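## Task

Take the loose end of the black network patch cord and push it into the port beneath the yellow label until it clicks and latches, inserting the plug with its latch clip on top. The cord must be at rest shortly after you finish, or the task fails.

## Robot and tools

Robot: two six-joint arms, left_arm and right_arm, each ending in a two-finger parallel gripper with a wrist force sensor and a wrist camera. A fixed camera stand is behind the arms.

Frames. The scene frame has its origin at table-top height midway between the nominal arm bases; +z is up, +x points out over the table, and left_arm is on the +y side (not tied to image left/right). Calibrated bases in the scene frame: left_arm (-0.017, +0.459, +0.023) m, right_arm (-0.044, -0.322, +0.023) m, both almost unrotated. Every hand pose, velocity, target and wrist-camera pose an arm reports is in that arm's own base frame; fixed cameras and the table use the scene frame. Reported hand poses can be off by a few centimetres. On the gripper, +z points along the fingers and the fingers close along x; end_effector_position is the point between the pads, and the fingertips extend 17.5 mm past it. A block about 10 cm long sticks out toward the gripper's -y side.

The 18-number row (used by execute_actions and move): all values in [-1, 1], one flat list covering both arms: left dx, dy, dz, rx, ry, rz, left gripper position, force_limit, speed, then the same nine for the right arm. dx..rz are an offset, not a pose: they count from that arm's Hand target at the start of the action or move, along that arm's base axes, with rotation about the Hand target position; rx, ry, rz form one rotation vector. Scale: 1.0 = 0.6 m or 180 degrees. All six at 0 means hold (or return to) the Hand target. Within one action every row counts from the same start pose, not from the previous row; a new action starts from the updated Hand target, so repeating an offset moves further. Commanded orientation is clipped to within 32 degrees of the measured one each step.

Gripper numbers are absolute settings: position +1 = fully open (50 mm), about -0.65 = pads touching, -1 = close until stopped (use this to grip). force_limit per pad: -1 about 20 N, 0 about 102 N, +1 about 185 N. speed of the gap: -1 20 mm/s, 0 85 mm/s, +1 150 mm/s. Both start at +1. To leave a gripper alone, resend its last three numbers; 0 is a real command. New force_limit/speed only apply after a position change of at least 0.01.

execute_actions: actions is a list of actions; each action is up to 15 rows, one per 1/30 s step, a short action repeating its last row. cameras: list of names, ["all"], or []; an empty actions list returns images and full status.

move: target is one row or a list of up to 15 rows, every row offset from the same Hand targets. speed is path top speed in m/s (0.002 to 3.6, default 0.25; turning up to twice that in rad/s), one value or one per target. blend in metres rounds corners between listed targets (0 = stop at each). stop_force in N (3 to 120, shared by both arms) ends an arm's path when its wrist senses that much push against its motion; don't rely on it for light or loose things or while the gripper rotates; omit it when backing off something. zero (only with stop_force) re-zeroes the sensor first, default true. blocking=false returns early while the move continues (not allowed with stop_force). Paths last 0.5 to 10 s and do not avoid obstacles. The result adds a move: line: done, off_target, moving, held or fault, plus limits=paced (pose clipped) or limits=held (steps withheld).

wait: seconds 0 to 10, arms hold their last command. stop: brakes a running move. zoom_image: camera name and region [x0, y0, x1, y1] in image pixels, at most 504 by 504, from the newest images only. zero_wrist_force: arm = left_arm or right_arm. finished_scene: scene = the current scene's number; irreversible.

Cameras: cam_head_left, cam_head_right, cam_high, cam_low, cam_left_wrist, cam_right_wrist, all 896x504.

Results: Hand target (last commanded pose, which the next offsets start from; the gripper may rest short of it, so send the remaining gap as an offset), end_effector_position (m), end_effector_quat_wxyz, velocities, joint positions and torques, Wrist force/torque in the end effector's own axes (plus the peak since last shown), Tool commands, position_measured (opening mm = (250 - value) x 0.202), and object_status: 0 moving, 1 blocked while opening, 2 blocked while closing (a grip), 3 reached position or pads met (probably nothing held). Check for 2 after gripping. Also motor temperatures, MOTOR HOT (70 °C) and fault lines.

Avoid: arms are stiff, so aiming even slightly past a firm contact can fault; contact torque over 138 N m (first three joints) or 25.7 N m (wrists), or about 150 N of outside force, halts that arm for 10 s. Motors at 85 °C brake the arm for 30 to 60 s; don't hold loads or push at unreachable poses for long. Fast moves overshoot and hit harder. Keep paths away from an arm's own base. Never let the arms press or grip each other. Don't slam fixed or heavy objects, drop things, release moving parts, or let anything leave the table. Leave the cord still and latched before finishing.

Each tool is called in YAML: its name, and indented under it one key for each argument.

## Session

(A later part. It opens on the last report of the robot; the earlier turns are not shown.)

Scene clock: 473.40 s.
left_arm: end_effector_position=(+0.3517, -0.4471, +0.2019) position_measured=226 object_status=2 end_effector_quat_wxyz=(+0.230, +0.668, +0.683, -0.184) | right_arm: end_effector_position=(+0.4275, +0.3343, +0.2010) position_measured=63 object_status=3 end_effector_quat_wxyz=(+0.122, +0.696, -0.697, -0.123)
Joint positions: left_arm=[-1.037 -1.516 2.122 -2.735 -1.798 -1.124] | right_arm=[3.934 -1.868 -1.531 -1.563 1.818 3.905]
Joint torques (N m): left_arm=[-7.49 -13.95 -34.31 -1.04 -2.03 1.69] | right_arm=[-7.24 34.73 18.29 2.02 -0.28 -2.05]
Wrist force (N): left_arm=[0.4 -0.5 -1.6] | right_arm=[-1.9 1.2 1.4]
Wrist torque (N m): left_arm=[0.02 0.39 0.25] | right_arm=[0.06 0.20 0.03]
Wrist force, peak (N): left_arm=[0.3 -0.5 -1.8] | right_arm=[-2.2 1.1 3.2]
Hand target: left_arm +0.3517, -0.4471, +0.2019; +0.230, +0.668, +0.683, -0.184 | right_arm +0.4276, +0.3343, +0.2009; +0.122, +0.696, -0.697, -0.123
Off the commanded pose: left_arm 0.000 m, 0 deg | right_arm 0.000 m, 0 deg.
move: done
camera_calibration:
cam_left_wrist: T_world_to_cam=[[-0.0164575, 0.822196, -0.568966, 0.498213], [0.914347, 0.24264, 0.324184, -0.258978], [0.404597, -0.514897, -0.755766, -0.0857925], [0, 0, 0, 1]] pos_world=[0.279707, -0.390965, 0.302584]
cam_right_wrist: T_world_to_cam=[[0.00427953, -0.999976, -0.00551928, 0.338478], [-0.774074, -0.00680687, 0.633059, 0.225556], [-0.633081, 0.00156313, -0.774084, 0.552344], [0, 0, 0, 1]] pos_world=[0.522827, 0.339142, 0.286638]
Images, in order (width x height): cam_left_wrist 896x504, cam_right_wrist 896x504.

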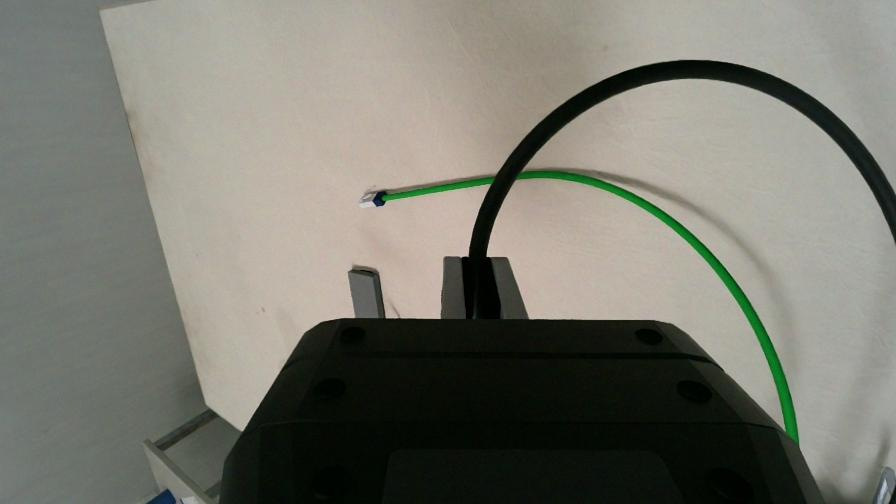

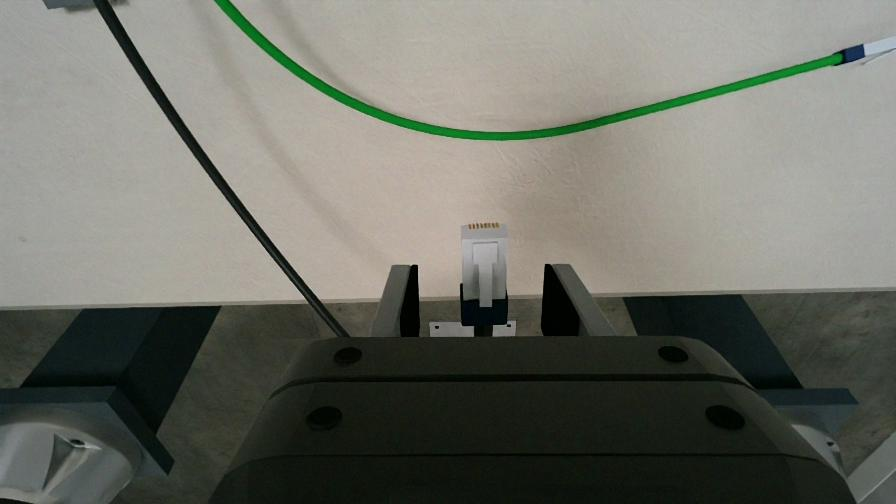

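move:
  target: [0,0,0,0,0,0,-1,-0.8,-0.6,0,0,0,0,0,0,-1,-0.5,-0.8]
  cameras: ["cam_right_wrist","cam_left_wrist"]

zoom_image:
  camera: "cam_right_wrist"
  region: [400, 180, 560, 340]

Scene clock: 484.93 s.
left_arm: end_effector_position=(+0.3517, -0.4471, +0.2019) position_measured=226 object_status=2 end_effector_quat_wxyz=(+0.230, +0.668, +0.683, -0.184) | right_arm: end_effector_position=(+0.4276, +0.3343, +0.2009) position_measured=192 object_status=2 end_effector_quat_wxyz=(+0.122, +0.696, -0.697, -0.123)
Joint positions: left_arm=[-1.037 -1.516 2.122 -2.735 -1.798 -1.124] | right_arm=[3.934 -1.868 -1.532 -1.562 1.818 3.905]
Joint torques (N m): left_arm=[-4.57 -13.86 -33.8 -1.13 -1.89 1.9] | right_arm=[-6.66 31.24 16.56 3.98 -2.07 -2.05]
Wrist force (N): left_arm=[0.1 -0.1 -1.5] | right_arm=[-1.3 1.2 1.2]
Wrist torque (N m): left_arm=[0.07 0.44 0.25] | right_arm=[0.06 0.12 0.04]
Wrist force, peak (N): left_arm=[0.2 -0.4 -1.8] | right_arm=[-2.0 1.0 1.8]
Hand target: left_arm +0.3517, -0.4471, +0.2019; +0.230, +0.668, +0.683, -0.184 | right_arm +0.4276, +0.3343, +0.2009; +0.122, +0.696, -0.697, -0.123
Off the commanded pose: left_arm 0.000 m, 0 deg | right_arm 0.000 m, 0 deg.
move: done
camera_calibration:
cam_left_wrist: T_world_to_cam=[[-0.0164575, 0.822196, -0.568966, 0.498213], [0.914347, 0.24264, 0.324184, -0.258978], [0.404597, -0.514897, -0.755766, -0.0857925], [0, 0, 0, 1]] pos_world=[0.279707, -0.390965, 0.302584]
cam_right_wrist: T_world_to_cam=[[0.00426489, -0.999976, -0.00537864, 0.338344], [-0.774073, -0.0067065, 0.633061, 0.225661], [-0.633082, 0.00146353, -0.774084, 0.552364], [0, 0, 0, 1]] pos_world=[0.522927, 0.339041, 0.286539]
Images, in order (width x height): cam_left_wrist 896x504, cam_right_wrist 896x504.

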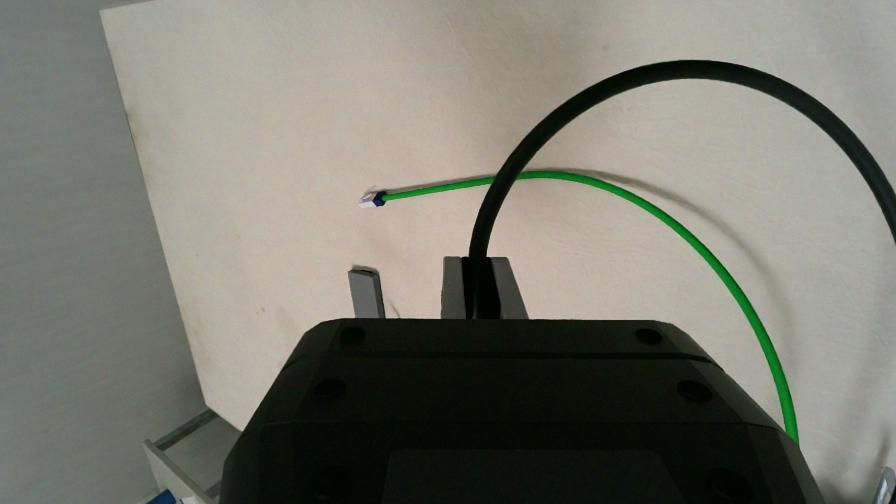

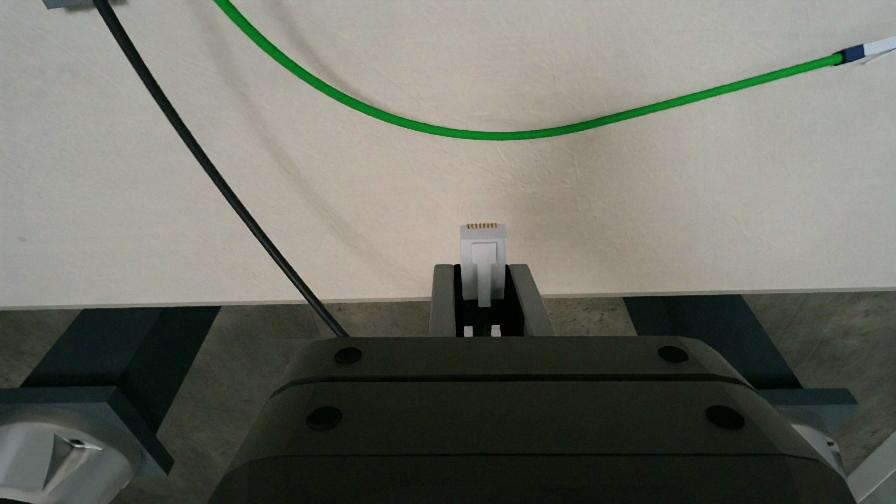

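Scaled by 3.150 from the camera's 896x504 image, which has a finer 1280x720 frame.

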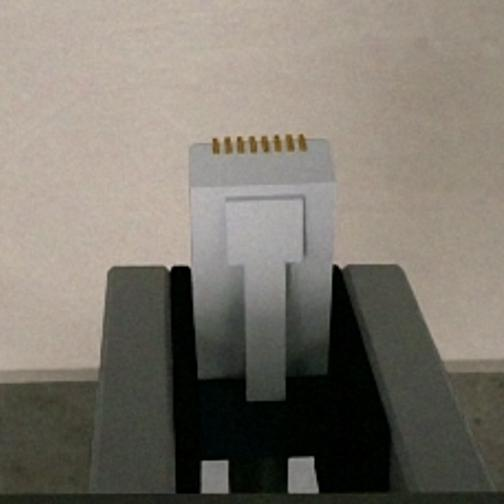

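move:
  target: [0,0,0,0,0,0,0.3,-0.8,-0.6,0,0,0,0,0,0,-1,-0.5,-0.8]

move:
  target: [-0.02,0.13,0.19,0,0,0,0.3,-0.8,-0.6,0,0,0,0,0,0,-1,-0.5,-0.8]
  speed: 0.12
  cameras: ["cam_right_wrist","cam_left_wrist","cam_head_left"]

Scene clock: 546.80 s.
left_arm: end_effector_position=(+0.3517, -0.4471, +0.2019) position_measured=107 object_status=0 end_effector_quat_wxyz=(+0.230, +0.668, +0.683, -0.184) | right_arm: end_effector_position=(+0.4276, +0.3343, +0.2009) position_measured=192 object_status=2 end_effector_quat_wxyz=(+0.122, +0.696, -0.697, -0.123)
Joint positions: left_arm=[-1.037 -1.516 2.122 -2.735 -1.798 -1.124] | right_arm=[3.934 -1.868 -1.532 -1.562 1.818 3.905]
Joint torques (N m): left_arm=[-1.31 -13.96 -33.59 -1.16 -2.06 1.82] | right_arm=[-5.71 30.61 19.45 3.62 -1.93 -2.08]
Wrist force (N): left_arm=[-0.1 -0.3 -1.7] | right_arm=[-1.6 1.2 1.2]
Wrist torque (N m): left_arm=[0.08 0.47 0.23] | right_arm=[0.09 0.17 0.04]
Wrist force, peak (N): left_arm=[0.0 -0.5 -1.9] | right_arm=[-2.1 1.0 1.5]
Hand target: left_arm +0.3517, -0.4471, +0.2019; +0.230, +0.668, +0.683, -0.184 | right_arm +0.4276, +0.3343, +0.2009; +0.122, +0.696, -0.697, -0.123
Off the commanded pose: left_arm 0.000 m, 0 deg | right_arm 0.000 m, 0 deg.
move: done

Scene clock: 548.43 s.
left_arm: end_effector_position=(+0.3398, -0.3691, +0.3160) position_measured=107 object_status=3 end_effector_quat_wxyz=(+0.230, +0.668, +0.683, -0.184) | right_arm: end_effector_position=(+0.4276, +0.3343, +0.2009) position_measured=192 object_status=2 end_effector_quat_wxyz=(+0.122, +0.696, -0.697, -0.123)
Joint positions: left_arm=[-0.955 -1.799 2.051 -2.363 -1.84 -1.053] | right_arm=[3.934 -1.868 -1.532 -1.562 1.818 3.905]
Joint torques (N m): left_arm=[-13.02 -10.51 -19.13 -3.28 1.04 -2.65] | right_arm=[-5.88 30.35 19.92 3.23 -1.86 -2.08]
Wrist force (N): left_arm=[-0.4 -0.4 -1.9] | right_arm=[-2.1 0.9 1.5]
Wrist torque (N m): left_arm=[0.11 0.47 0.30] | right_arm=[0.04 0.24 0.04]
Wrist force, peak (N): left_arm=[-0.5 -0.3 -3.9] | right_arm=[-1.8 1.2 1.7]
Hand target: left_arm +0.3397, -0.3691, +0.3159; +0.230, +0.668, +0.683, -0.184 | right_arm +0.4276, +0.3343, +0.2009; +0.122, +0.696, -0.697, -0.123
Off the commanded pose: left_arm 0.000 m, 0 deg | right_arm 0.000 m, 0 deg.
move: done
camera_calibration:
cam_left_wrist: T_world_to_cam=[[-0.0163708, 0.822045, -0.569187, 0.498825], [0.914303, 0.242719, 0.324249, -0.303912], [0.4047, -0.515101, -0.755572, 0.0452853], [0, 0, 0, 1]] pos_world=[0.267707, -0.312965, 0.416684]
cam_right_wrist: T_world_to_cam=[[0.00426489, -0.999976, -0.00537864, 0.338344], [-0.774073, -0.0067065, 0.633061, 0.225661], [-0.633082, 0.00146353, -0.774084, 0.552364], [0, 0, 0, 1]] pos_world=[0.522927, 0.339041, 0.286539]
Images, in order (width x height): cam_head_left 896x504, cam_left_wrist 896x504, cam_right_wrist 896x504.

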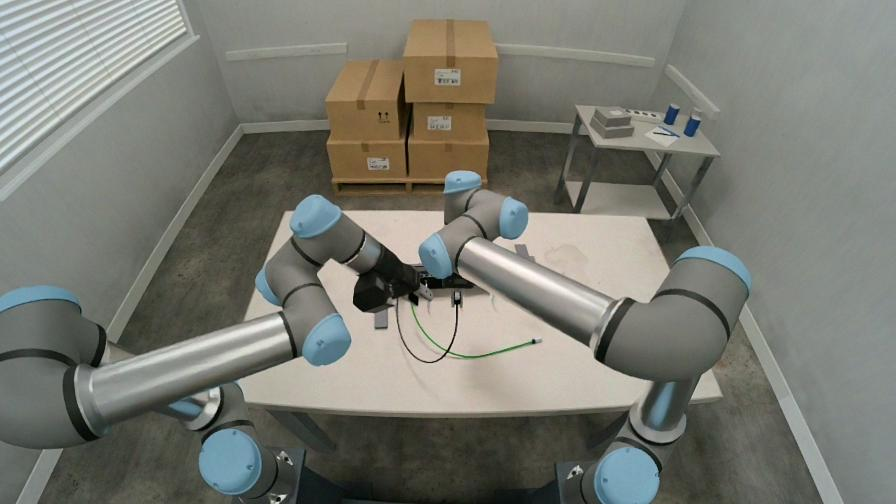

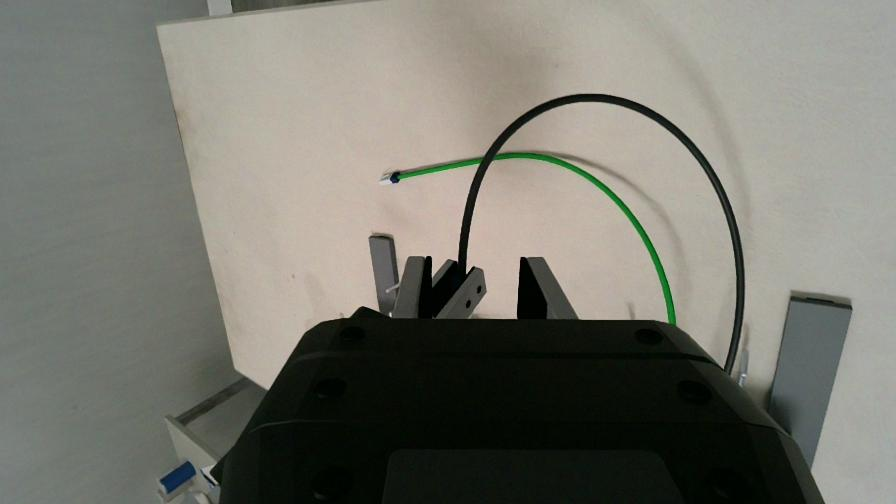

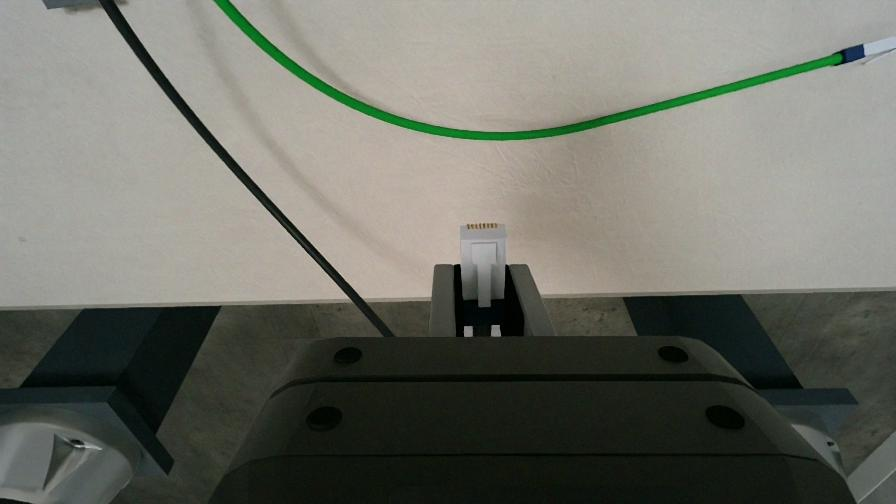

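move:
  target: [0,0,0,0,0,0,0.3,-0.8,-0.6,0.215,-0.132,-0.182,0,0,0.0378,-1,-0.5,-0.8]
  speed: 0.2
  cameras: ["cam_right_wrist","cam_left_wrist"]

zoom_image:
  camera: "cam_right_wrist"
  region: [350, 100, 600, 340]

Scene clock: 562.07 s.
left_arm: end_effector_position=(+0.3397, -0.3691, +0.3159) position_measured=107 object_status=3 end_effector_quat_wxyz=(+0.230, +0.668, +0.683, -0.184) | right_arm: end_effector_position=(+0.5566, +0.2551, +0.0918) position_measured=192 object_status=2 end_effector_quat_wxyz=(+0.130, +0.736, -0.654, -0.116)
Joint positions: left_arm=[-0.956 -1.799 2.051 -2.363 -1.84 -1.053] | right_arm=[3.724 -2.14 -1.407 -1.48 1.726 3.583]
Joint torques (N m): left_arm=[-13.2 -5.88 -19.64 -1.23 1.08 -2.55] | right_arm=[1.72 41.47 19.08 -0.21 2.6 -0.05]
Wrist force (N): left_arm=[-0.4 -0.5 -1.8] | right_arm=[-1.2 1.1 1.5]
Wrist torque (N m): left_arm=[0.09 0.47 0.31] | right_arm=[0.04 0.11 -0.01]
Wrist force, peak (N): left_arm=[-0.5 -0.4 -2.1] | right_arm=[-3.0 3.8 0.2]
Hand target: left_arm +0.3397, -0.3691, +0.3159; +0.230, +0.668, +0.683, -0.184 | right_arm +0.5566, +0.2551, +0.0917; +0.130, +0.736, -0.654, -0.116
Off the commanded pose: left_arm 0.000 m, 0 deg | right_arm 0.000 m, 0 deg.
move: done
camera_calibration:
cam_left_wrist: T_world_to_cam=[[-0.0164575, 0.822196, -0.568966, 0.498747], [0.914347, 0.24264, 0.324184, -0.303889], [0.404597, -0.514897, -0.755766, 0.0453819], [0, 0, 0, 1]] pos_world=[0.267707, -0.312965, 0.416584]
cam_right_wrist: T_world_to_cam=[[0.122589, -0.992443, -0.00528493, 0.190237], [-0.767914, -0.0982253, 0.632977, 0.413983], [-0.628713, -0.0735378, -0.774152, 0.566394], [0, 0, 0, 1]] pos_world=[0.650681, 0.271115, 0.177439]
Images, in order (width x height): cam_left_wrist 896x504, cam_right_wrist 896x504.

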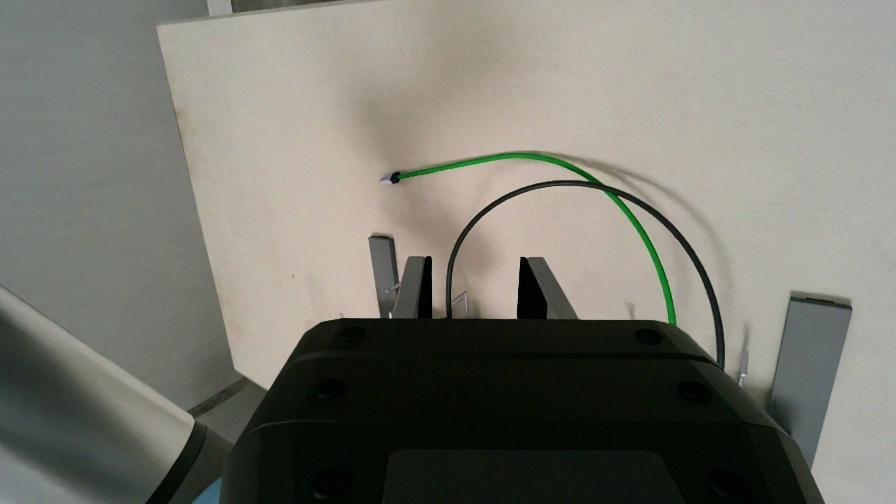

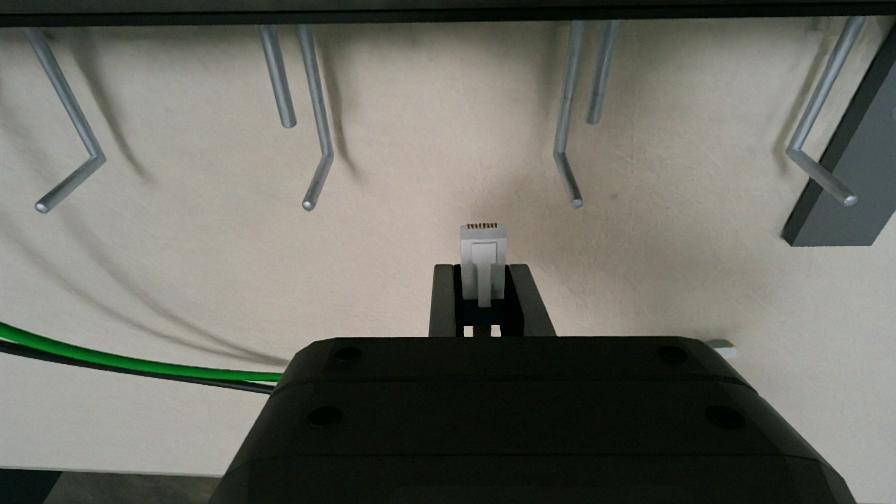

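Scaled by 2.016 from the camera's 896x504 image, which has a finer 1280x720 frame.

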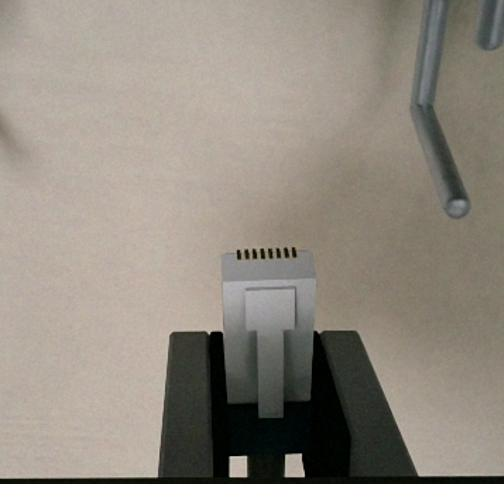

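zoom_image:
  camera: "cam_right_wrist"
  region: [0, 0, 300, 60]

zoom_image:
  camera: "cam_right_wrist"
  region: [590, 0, 890, 60]

Scaled by 1.680 from the camera's 896x504 image, which has a finer 1280x720 frame.

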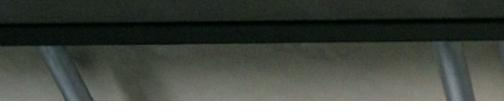

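Scaled by 1.680 from the camera's 896x504 image, which has a finer 1280x720 frame.

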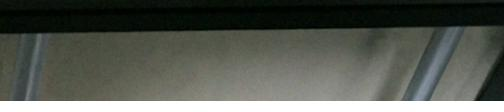

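move:
  target:
    - [0.12,0.15,0.0,-0.3414,0.3486,0.4829,-0.6,-0.8,0.5,0,0,0.0,0,0,0.006,-1,-0.5,-0.8]
    - [0.278,-0.107,-0.26,-0.3414,0.3486,0.4829,-0.6,-0.8,0.5,0,0,0,0,0,0.006,-1,-0.5,-0.8]
  speed: 0.3
  blend: 0.04
  cameras: ["cam_left_wrist","cam_right_wrist"]

Scene clock: 597.33 s.
left_arm: end_effector_position=(+0.5065, -0.4333, +0.1599) position_measured=242 object_status=3 end_effector_quat_wxyz=(+0.210, -0.291, +0.760, -0.542) | right_arm: end_effector_position=(+0.5566, +0.2551, +0.0917) position_measured=192 object_status=2 end_effector_quat_wxyz=(+0.131, +0.742, -0.647, -0.114)
Joint positions: left_arm=[-0.953 -0.987 2.203 -4.026 -1.461 -3.176] | right_arm=[3.727 -2.141 -1.405 -1.484 1.72 3.566]
Joint torques (N m): left_arm=[11.99 -23.72 -20.99 -1.98 -1.75 2.47] | right_arm=[10.03 38.79 29.12 0.13 -2.08 -1.05]
Wrist force (N): left_arm=[-0.1 -0.1 0.1] | right_arm=[-1.5 0.9 1.2]
Wrist torque (N m): left_arm=[0.07 0.11 0.08] | right_arm=[0.03 0.16 0.17]
Wrist force, peak (N): left_arm=[0.4 1.4 3.6] | right_arm=[-1.5 1.2 1.6]
Hand target: left_arm +0.5065, -0.4333, +0.1599; +0.210, -0.291, +0.760, -0.543 | right_arm +0.5566, +0.2551, +0.0917; +0.131, +0.742, -0.647, -0.114
Off the commanded pose: left_arm 0.000 m, 0 deg | right_arm 0.000 m, 0 deg.
move: done
camera_calibration:
cam_left_wrist: T_world_to_cam=[[-0.733259, -0.679894, 0.00864362, 0.0854029], [-0.430695, 0.454588, -0.779648, 0.5594], [0.526149, -0.575407, -0.626158, -0.281508], [0, 0, 0, 1]] pos_world=[0.451668, -0.358213, 0.259128]
cam_right_wrist: T_world_to_cam=[[0.141326, -0.989949, -0.00533543, 0.179159], [-0.765863, -0.112747, 0.633042, 0.416586], [-0.627281, -0.0853789, -0.774099, 0.568531], [0, 0, 0, 1]] pos_world=[0.650357, 0.272868, 0.177339]
Images, in order (width x height): cam_left_wrist 896x504, cam_right_wrist 896x504.

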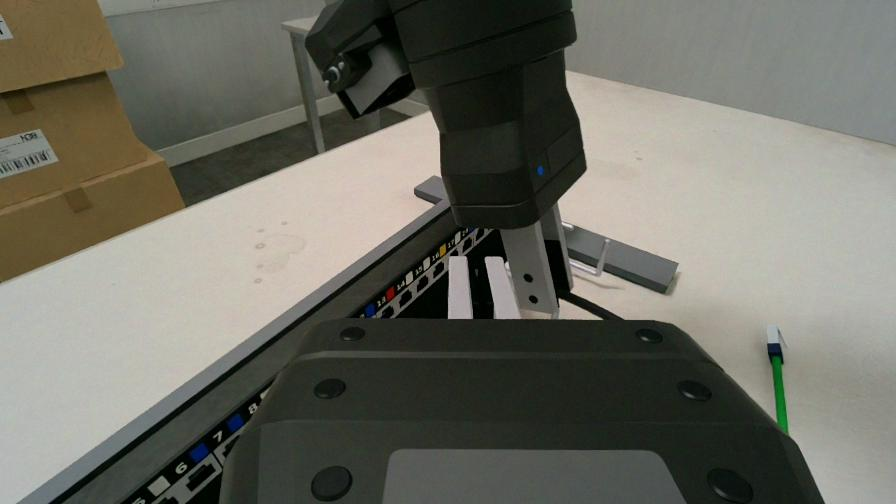

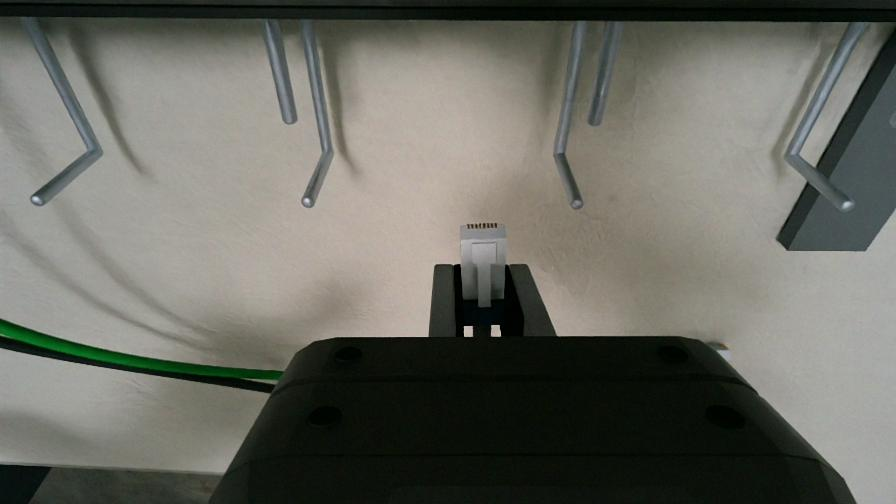

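zoom_image:
  camera: "cam_left_wrist"
  region: [350, 210, 570, 320]

Scaled by 2.291 from the camera's 896x504 image, which has a finer 1280x720 frame.

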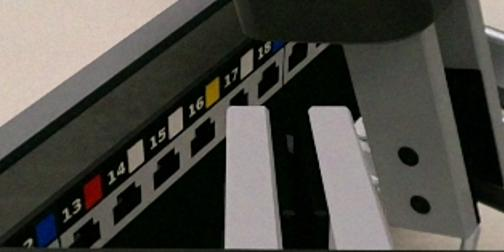

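move:
  target: [0.06,0.055,-0.02,0,0,0,-0.6,-0.8,0.5,0,0,0,0,0,0,-1,-0.5,-0.8]
  speed: 0.15
  cameras: ["cam_left_wrist"]

zoom_image:
  camera: "cam_left_wrist"
  region: [450, 180, 630, 300]

Scene clock: 614.10 s.
left_arm: end_effector_position=(+0.5426, -0.4003, +0.1478) position_measured=242 object_status=3 end_effector_quat_wxyz=(+0.210, -0.291, +0.760, -0.542) | right_arm: end_effector_position=(+0.5566, +0.2551, +0.0917) position_measured=192 object_status=2 end_effector_quat_wxyz=(+0.131, +0.742, -0.647, -0.114)
Joint positions: left_arm=[-0.834 -0.941 2.165 -4.036 -1.574 -3.137] | right_arm=[3.727 -2.141 -1.405 -1.484 1.72 3.566]
Joint torques (N m): left_arm=[-3.41 -48.97 -3.63 -0.52 0.22 -2.6] | right_arm=[6.93 40.1 28.04 1 -0.62 1.4]
Wrist force (N): left_arm=[0.0 -0.4 -0.2] | right_arm=[-1.2 0.9 1.2]
Wrist torque (N m): left_arm=[0.01 0.13 0.06] | right_arm=[0.03 0.12 0.17]
Wrist force, peak (N): left_arm=[-1.9 -0.1 0.1] | right_arm=[-1.5 1.0 1.8]
Hand target: left_arm +0.5425, -0.4003, +0.1479; +0.210, -0.291, +0.760, -0.543 | right_arm +0.5566, +0.2551, +0.0917; +0.131, +0.742, -0.647, -0.114
Off the commanded pose: left_arm 0.000 m, 0 deg | right_arm 0.000 m, 0 deg.
move: done
camera_calibration:
cam_left_wrist: T_world_to_cam=[[-0.733117, -0.680049, 0.0085641, 0.134173], [-0.430725, 0.454518, -0.779673, 0.550513], [0.526323, -0.57528, -0.626128, -0.289146], [0, 0, 0, 1]] pos_world=[0.487668, -0.325313, 0.247028]
Images, in order (width x height): cam_left_wrist 896x504.

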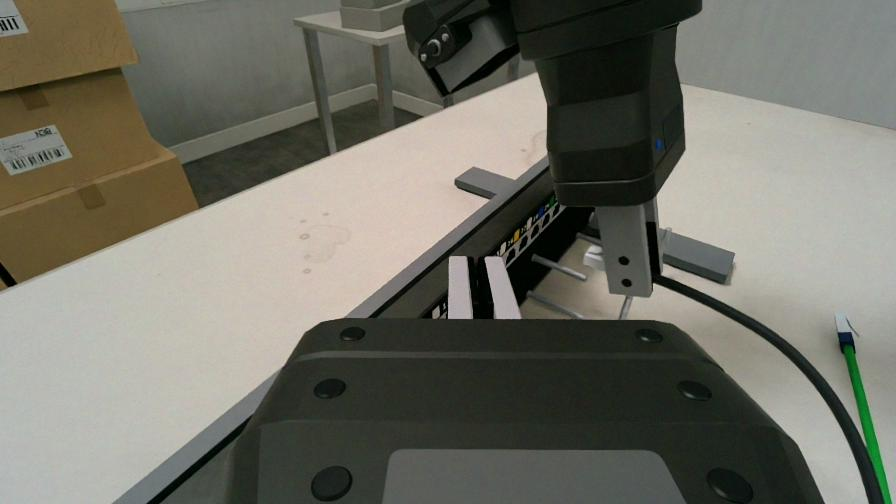

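Scaled by 2.800 from the camera's 896x504 image, which has a finer 1280x720 frame.

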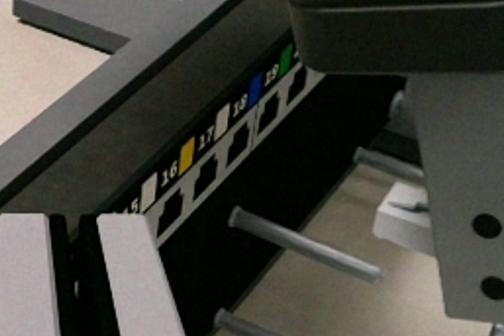

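wait:
  seconds: 0.1
  cameras: ["cam_left_wrist"]

zoom_image:
  camera: "cam_left_wrist"
  region: [450, 180, 630, 300]

Scene clock: 647.10 s.
left_arm: end_effector_position=(+0.5425, -0.4003, +0.1479) position_measured=242 object_status=3 end_effector_quat_wxyz=(+0.210, -0.291, +0.760, -0.543) | right_arm: end_effector_position=(+0.5566, +0.2551, +0.0917) position_measured=192 object_status=2 end_effector_quat_wxyz=(+0.131, +0.742, -0.647, -0.114)
Joint positions: left_arm=[-0.834 -0.942 2.165 -4.036 -1.574 -3.137] | right_arm=[3.727 -2.141 -1.405 -1.484 1.72 3.566]
Joint torques (N m): left_arm=[8.51 -48.82 -3.62 -0.45 -1.19 -2.45] | right_arm=[5.61 40.28 25.68 1.75 0.51 1.33]
Wrist force (N): left_arm=[-0.2 -0.6 -0.2] | right_arm=[-1.3 1.0 1.3]
Wrist torque (N m): left_arm=[-0.03 0.17 0.06] | right_arm=[0.04 0.13 0.17]
Wrist force, peak (N): left_arm=[-0.4 -0.7 0.1] | right_arm=[-1.2 1.1 1.9]
Hand target: left_arm +0.5425, -0.4003, +0.1479; +0.210, -0.291, +0.760, -0.543 | right_arm +0.5566, +0.2551, +0.0917; +0.131, +0.742, -0.647, -0.114
Tool commands: left_gripper/position=-0.6 left_gripper/force_limit=-0.8 left_gripper/speed=+0.5 right_gripper/position=-1.0 right_gripper/force_limit=-0.5 right_gripper/speed=-0.8
Off the commanded pose: left_arm 0.000 m, 0 deg | right_arm 0.000 m, 0 deg.
wait: 0.10 s; at rest from the start
camera_calibration:
cam_left_wrist: T_world_to_cam=[[-0.733192, -0.679967, 0.00865145, 0.134214], [-0.430722, 0.454517, -0.779675, 0.55059], [0.526221, -0.575377, -0.626125, -0.289066], [0, 0, 0, 1]] pos_world=[0.487668, -0.325313, 0.247128]
Images, in order (width x height): cam_left_wrist 896x504.

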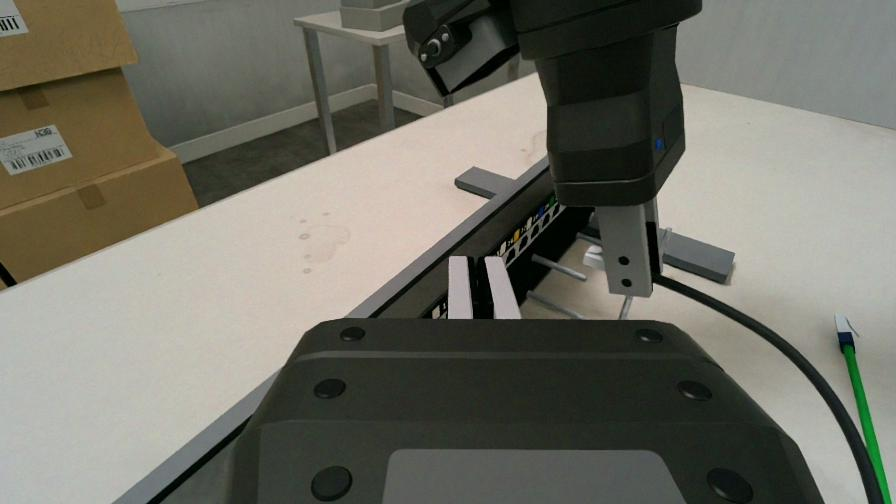

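Scaled by 2.800 from the camera's 896x504 image, which has a finer 1280x720 frame.

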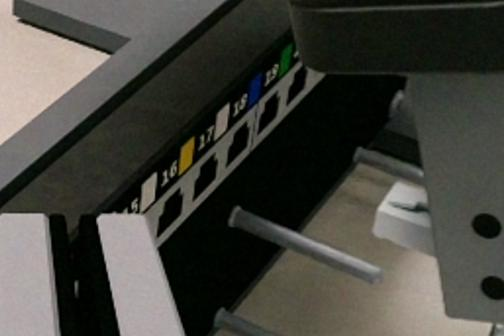

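move:
  target:
    - [0,0,0,0,0,0,-0.6,-0.8,0.5,0,0,-0.0433,0,0,0,-1,-0.5,-0.8]
    - [0,0,0,0,0,0,-0.6,-0.8,0.5,0.0462,0.0064,-0.0433,0,0,0,-1,-0.5,-0.8]
  speed: 0.05
  stop_force: 8
  cameras: ["cam_left_wrist","cam_right_wrist"]

zoom_image:
  camera: "cam_left_wrist"
  region: [450, 180, 630, 300]

zoom_image:
  camera: "cam_left_wrist"
  region: [490, 210, 590, 280]

Scene clock: 693.63 s.
left_arm: end_effector_position=(+0.5425, -0.4003, +0.1479) position_measured=242 object_status=3 end_effector_quat_wxyz=(+0.210, -0.291, +0.760, -0.543) | right_arm: end_effector_position=(+0.5843, +0.2589, +0.0657) position_measured=192 object_status=2 end_effector_quat_wxyz=(+0.131, +0.742, -0.647, -0.114)
Joint positions: left_arm=[-0.834 -0.942 2.165 -4.036 -1.574 -3.137] | right_arm=[3.71 -2.226 -1.333 -1.472 1.715 3.55]
Joint torques (N m): left_arm=[8.02 -49.03 -3.7 -0.5 0.04 -2.41] | right_arm=[10.33 55.05 28.1 4.59 1.57 1.95]
Wrist force (N): left_arm=[-0.1 -0.5 -0.3] | right_arm=[-1.4 1.1 1.2]
Wrist torque (N m): left_arm=[-0.01 0.15 0.06] | right_arm=[0.04 0.15 0.19]
Wrist force, peak (N): left_arm=[-0.1 -0.8 -0.4] | right_arm=[-1.2 2.0 3.0]
Hand target: left_arm +0.5425, -0.4003, +0.1479; +0.210, -0.291, +0.760, -0.543 | right_arm +0.5843, +0.2589, +0.0657; +0.131, +0.742, -0.647, -0.114
Off the commanded pose: left_arm 0.000 m, 0 deg | right_arm 0.000 m, 0 deg.
move: done
camera_calibration:
cam_left_wrist: T_world_to_cam=[[-0.733192, -0.679967, 0.00865145, 0.134282], [-0.430722, 0.454517, -0.779675, 0.550544], [0.526221, -0.575377, -0.626125, -0.289008], [0, 0, 0, 1]] pos_world=[0.487668, -0.325213, 0.247128]
cam_right_wrist: T_world_to_cam=[[0.141326, -0.989949, -0.00533543, 0.178868], [-0.765863, -0.112747, 0.633042, 0.454688], [-0.627281, -0.0853789, -0.774099, 0.566105], [0, 0, 0, 1]] pos_world=[0.678057, 0.276668, 0.151339]
Images, in order (width x height): cam_left_wrist 896x504, cam_right_wrist 896x504.

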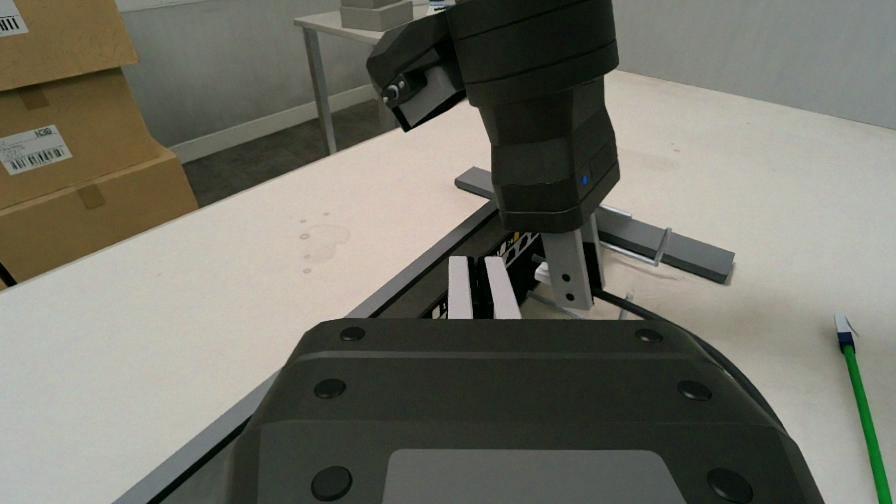

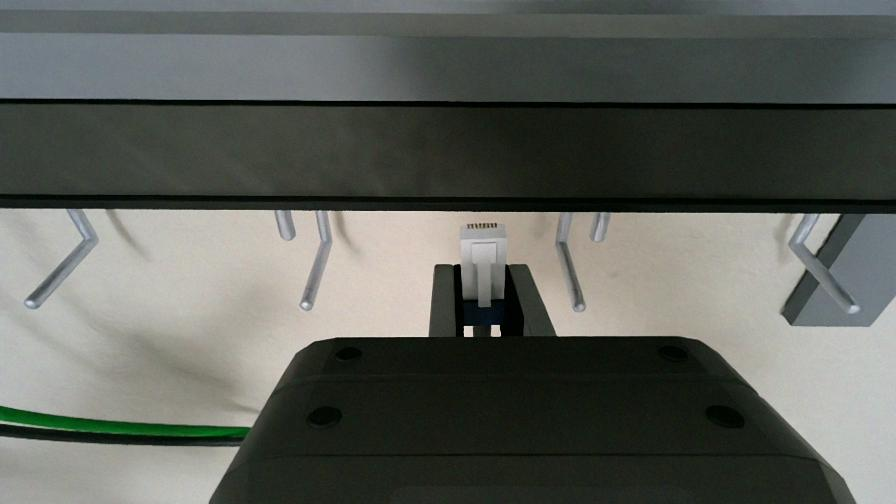

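Scaled by 2.800 from the camera's 896x504 image, which has a finer 1280x720 frame.

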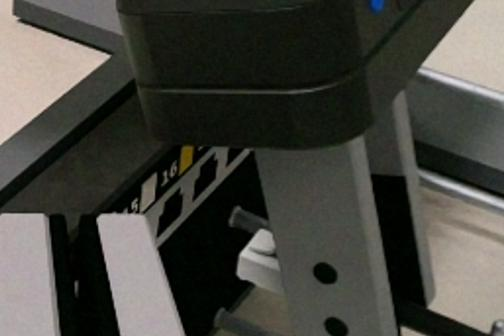

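Scaled by 5.040 from the camera's 896x504 image, which has a finer 1280x720 frame.

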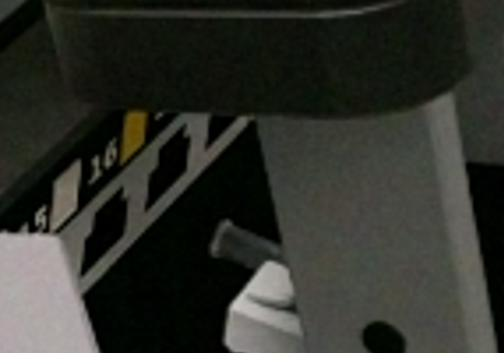

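move:
  target:
    - [0,-0.025,-0.075,0,0,0,-0.6,-0.8,0.5,0,0,0,0,0,0,-1,-0.5,-0.8]
  speed: 0.08
  cameras: ["cam_left_wrist"]

zoom_image:
  camera: "cam_left_wrist"
  region: [470, 140, 620, 240]

Scene clock: 709.70 s.
left_arm: end_effector_position=(+0.5425, -0.4154, +0.1029) position_measured=242 object_status=3 end_effector_quat_wxyz=(+0.210, -0.291, +0.760, -0.543) | right_arm: end_effector_position=(+0.5843, +0.2589, +0.0657) position_measured=192 object_status=2 end_effector_quat_wxyz=(+0.131, +0.742, -0.647, -0.114)
Joint positions: left_arm=[-0.857 -0.814 2.127 -4.125 -1.551 -3.145] | right_arm=[3.71 -2.226 -1.333 -1.472 1.715 3.55]
Joint torques (N m): left_arm=[12.49 -44.33 -1.87 -0.8 -1.34 0.27] | right_arm=[10.43 54.33 29.8 4.58 1.69 1.9]
Wrist force (N): left_arm=[-0.4 -0.3 -0.1] | right_arm=[-1.1 1.3 1.5]
Wrist torque (N m): left_arm=[0.01 0.19 0.03] | right_arm=[0.09 0.08 0.19]
Wrist force, peak (N): left_arm=[-0.4 -2.2 -0.9] | right_arm=[-1.7 1.1 1.8]
Hand target: left_arm +0.5425, -0.4153, +0.1029; +0.210, -0.291, +0.760, -0.543 | right_arm +0.5843, +0.2589, +0.0657; +0.131, +0.742, -0.647, -0.114
Off the commanded pose: left_arm 0.000 m, 0 deg | right_arm 0.000 m, 0 deg.
move: done
camera_calibration:
cam_left_wrist: T_world_to_cam=[[-0.733267, -0.679885, 0.00873928, 0.124383], [-0.430679, 0.454472, -0.779725, 0.522341], [0.526151, -0.575511, -0.626061, -0.325954], [0, 0, 0, 1]] pos_world=[0.487668, -0.340413, 0.202128]
Images, in order (width x height): cam_left_wrist 896x504.

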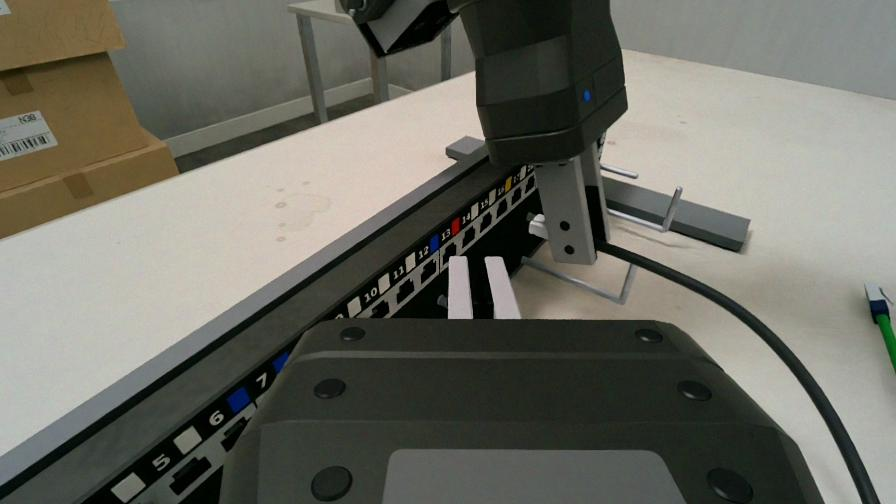

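Scaled by 3.360 from the camera's 896x504 image, which has a finer 1280x720 frame.

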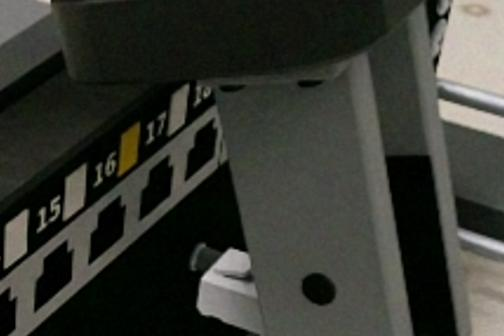

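zoom_image:
  camera: "cam_left_wrist"
  region: [490, 190, 560, 240]

Scaled by 7.200 from the camera's 896x504 image, which has a finer 1280x720 frame.

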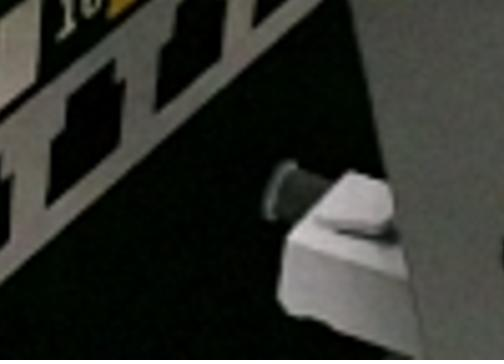

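move:
  target:
    - [-0.065,-0.055,0,0,0,0,-0.6,-0.8,0.5,0,0,0,0,0,0,-1,-0.5,-0.8]
  speed: 0.08
  cameras: ["cam_left_wrist"]

zoom_image:
  camera: "cam_left_wrist"
  region: [360, 150, 500, 250]

Scene clock: 785.03 s.
left_arm: end_effector_position=(+0.5035, -0.4483, +0.1030) position_measured=242 object_status=3 end_effector_quat_wxyz=(+0.210, -0.291, +0.760, -0.543) | right_arm: end_effector_position=(+0.5843, +0.2589, +0.0657) position_measured=192 object_status=2 end_effector_quat_wxyz=(+0.131, +0.742, -0.647, -0.114)
Joint positions: left_arm=[-0.98 -0.824 2.166 -4.151 -1.436 -3.185] | right_arm=[3.71 -2.226 -1.333 -1.472 1.715 3.55]
Joint torques (N m): left_arm=[11.99 -39.78 -19.01 -0.65 -1.7 2.54] | right_arm=[9.17 53.81 29.98 4.4 1.63 1.93]
Wrist force (N): left_arm=[-0.2 -0.1 -0.1] | right_arm=[-1.6 1.1 1.3]
Wrist torque (N m): left_arm=[0.08 0.12 0.04] | right_arm=[0.05 0.17 0.19]
Wrist force, peak (N): left_arm=[-2.1 -0.5 -0.5] | right_arm=[-1.5 1.3 1.7]
Hand target: left_arm +0.5035, -0.4483, +0.1029; +0.210, -0.291, +0.760, -0.543 | right_arm +0.5843, +0.2589, +0.0657; +0.131, +0.742, -0.647, -0.114
Off the commanded pose: left_arm 0.000 m, 0 deg | right_arm 0.000 m, 0 deg.
move: done
camera_calibration:
cam_left_wrist: T_world_to_cam=[[-0.733246, -0.679905, 0.00888795, 0.073439], [-0.430712, 0.454309, -0.779801, 0.52042], [0.526153, -0.575614, -0.625964, -0.32437], [0, 0, 0, 1]] pos_world=[0.448668, -0.373212, 0.202128]
Images, in order (width x height): cam_left_wrist 896x504.

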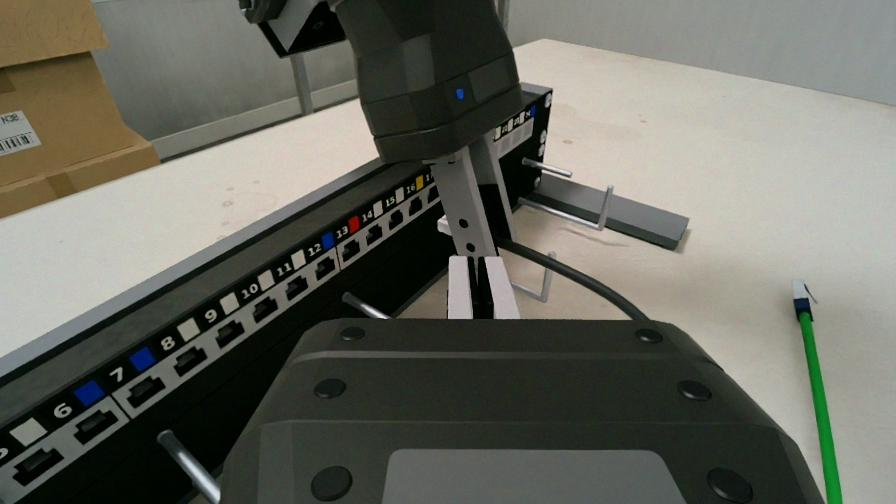

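Scaled by 3.600 from the camera's 896x504 image, which has a finer 1280x720 frame.

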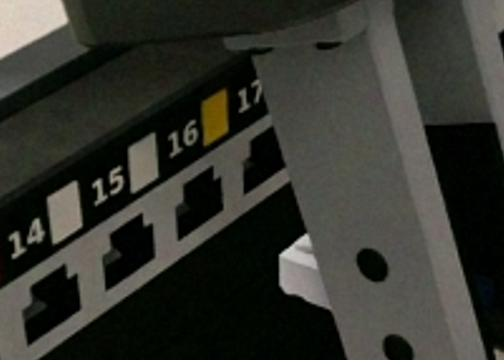

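zoom_image:
  camera: "cam_left_wrist"
  region: [390, 180, 460, 240]

Scaled by 7.200 from the camera's 896x504 image, which has a finer 1280x720 frame.

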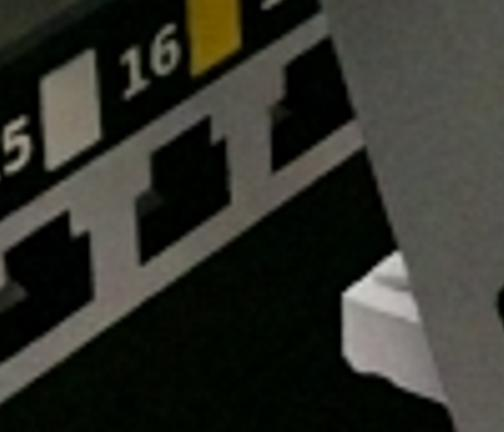

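move:
  target:
    - [0,0,0,0,0,0,-0.6,-0.8,0.5,0.02357,-0.0001,-0.0023,0,0,0,-1,-0.5,-0.8]
  speed: 0.02
  stop_force: 5
  cameras: ["cam_left_wrist","cam_right_wrist"]

zoom_image:
  camera: "cam_left_wrist"
  region: [390, 180, 460, 240]

zoom_image:
  camera: "cam_right_wrist"
  region: [380, 140, 600, 340]

Scene clock: 838.20 s.
left_arm: end_effector_position=(+0.5035, -0.4483, +0.1029) position_measured=242 object_status=3 end_effector_quat_wxyz=(+0.210, -0.291, +0.760, -0.543) | right_arm: end_effector_position=(+0.5984, +0.2588, +0.0643) position_measured=192 object_status=2 end_effector_quat_wxyz=(+0.131, +0.742, -0.647, -0.114)
Joint positions: left_arm=[-0.98 -0.824 2.166 -4.151 -1.435 -3.184] | right_arm=[3.699 -2.257 -1.282 -1.493 1.712 3.54]
Joint torques (N m): left_arm=[12.55 -27.46 -18.99 -0.5 -0.31 2.47] | right_arm=[9.83 56.58 15.56 4.78 1.24 1.53]
Wrist force (N): left_arm=[-0.4 -0.1 -0.1] | right_arm=[-1.1 1.2 1.3]
Wrist torque (N m): left_arm=[0.07 0.15 0.03] | right_arm=[0.04 0.10 0.18]
Wrist force, peak (N): left_arm=[-0.3 -0.3 -0.5] | right_arm=[-1.6 1.3 1.8]
Hand target: left_arm +0.5035, -0.4483, +0.1029; +0.210, -0.291, +0.760, -0.543 | right_arm +0.5984, +0.2588, +0.0643; +0.131, +0.742, -0.647, -0.114
Off the commanded pose: left_arm 0.000 m, 0 deg | right_arm 0.000 m, 0 deg.
move: done
camera_calibration:
cam_left_wrist: T_world_to_cam=[[-0.733192, -0.679967, 0.00865145, 0.0734383], [-0.430722, 0.454517, -0.779675, 0.520477], [0.526221, -0.575377, -0.626125, -0.324279], [0, 0, 0, 1]] pos_world=[0.448668, -0.373213, 0.202128]
cam_right_wrist: T_world_to_cam=[[0.141388, -0.98994, -0.00525751, 0.176796], [-0.765895, -0.112751, 0.633002, 0.466479], [-0.627227, -0.0854723, -0.774132, 0.573923], [0, 0, 0, 1]] pos_world=[0.692257, 0.276667, 0.149939]
Images, in order (width x height): cam_left_wrist 896x504, cam_right_wrist 896x504.

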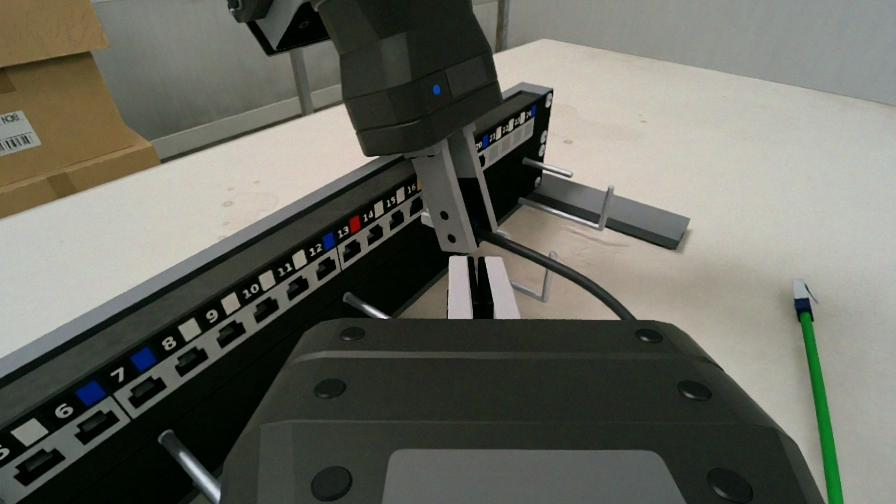

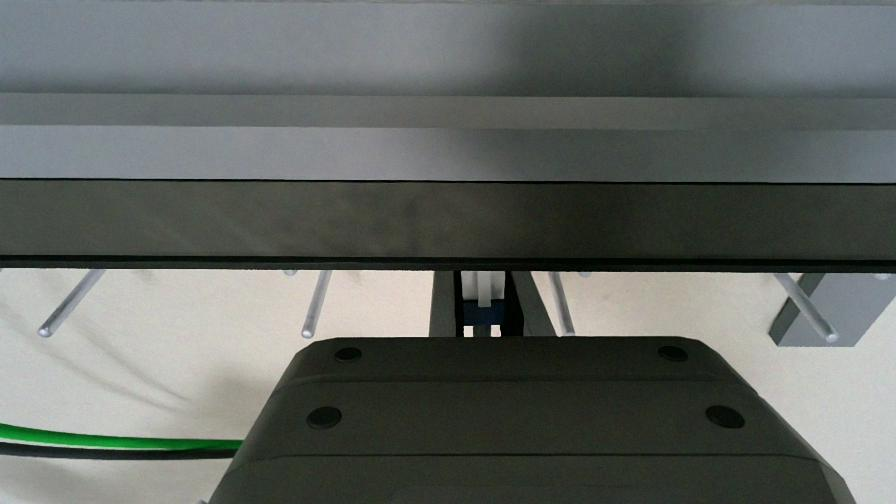

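Scaled by 7.200 from the camera's 896x504 image, which has a finer 1280x720 frame.

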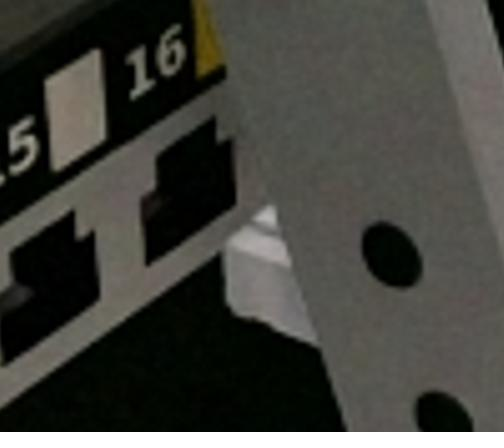

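Scaled by 2.291 from the camera's 896x504 image, which has a finer 1280x720 frame.

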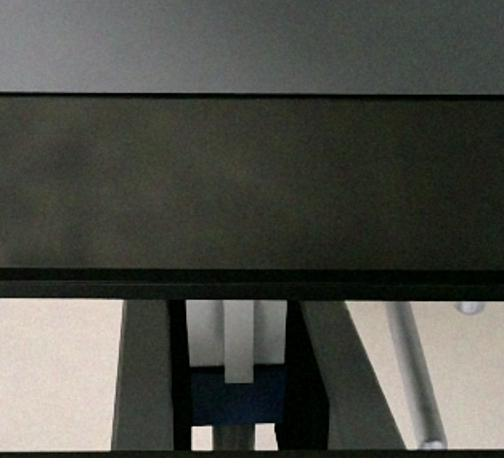

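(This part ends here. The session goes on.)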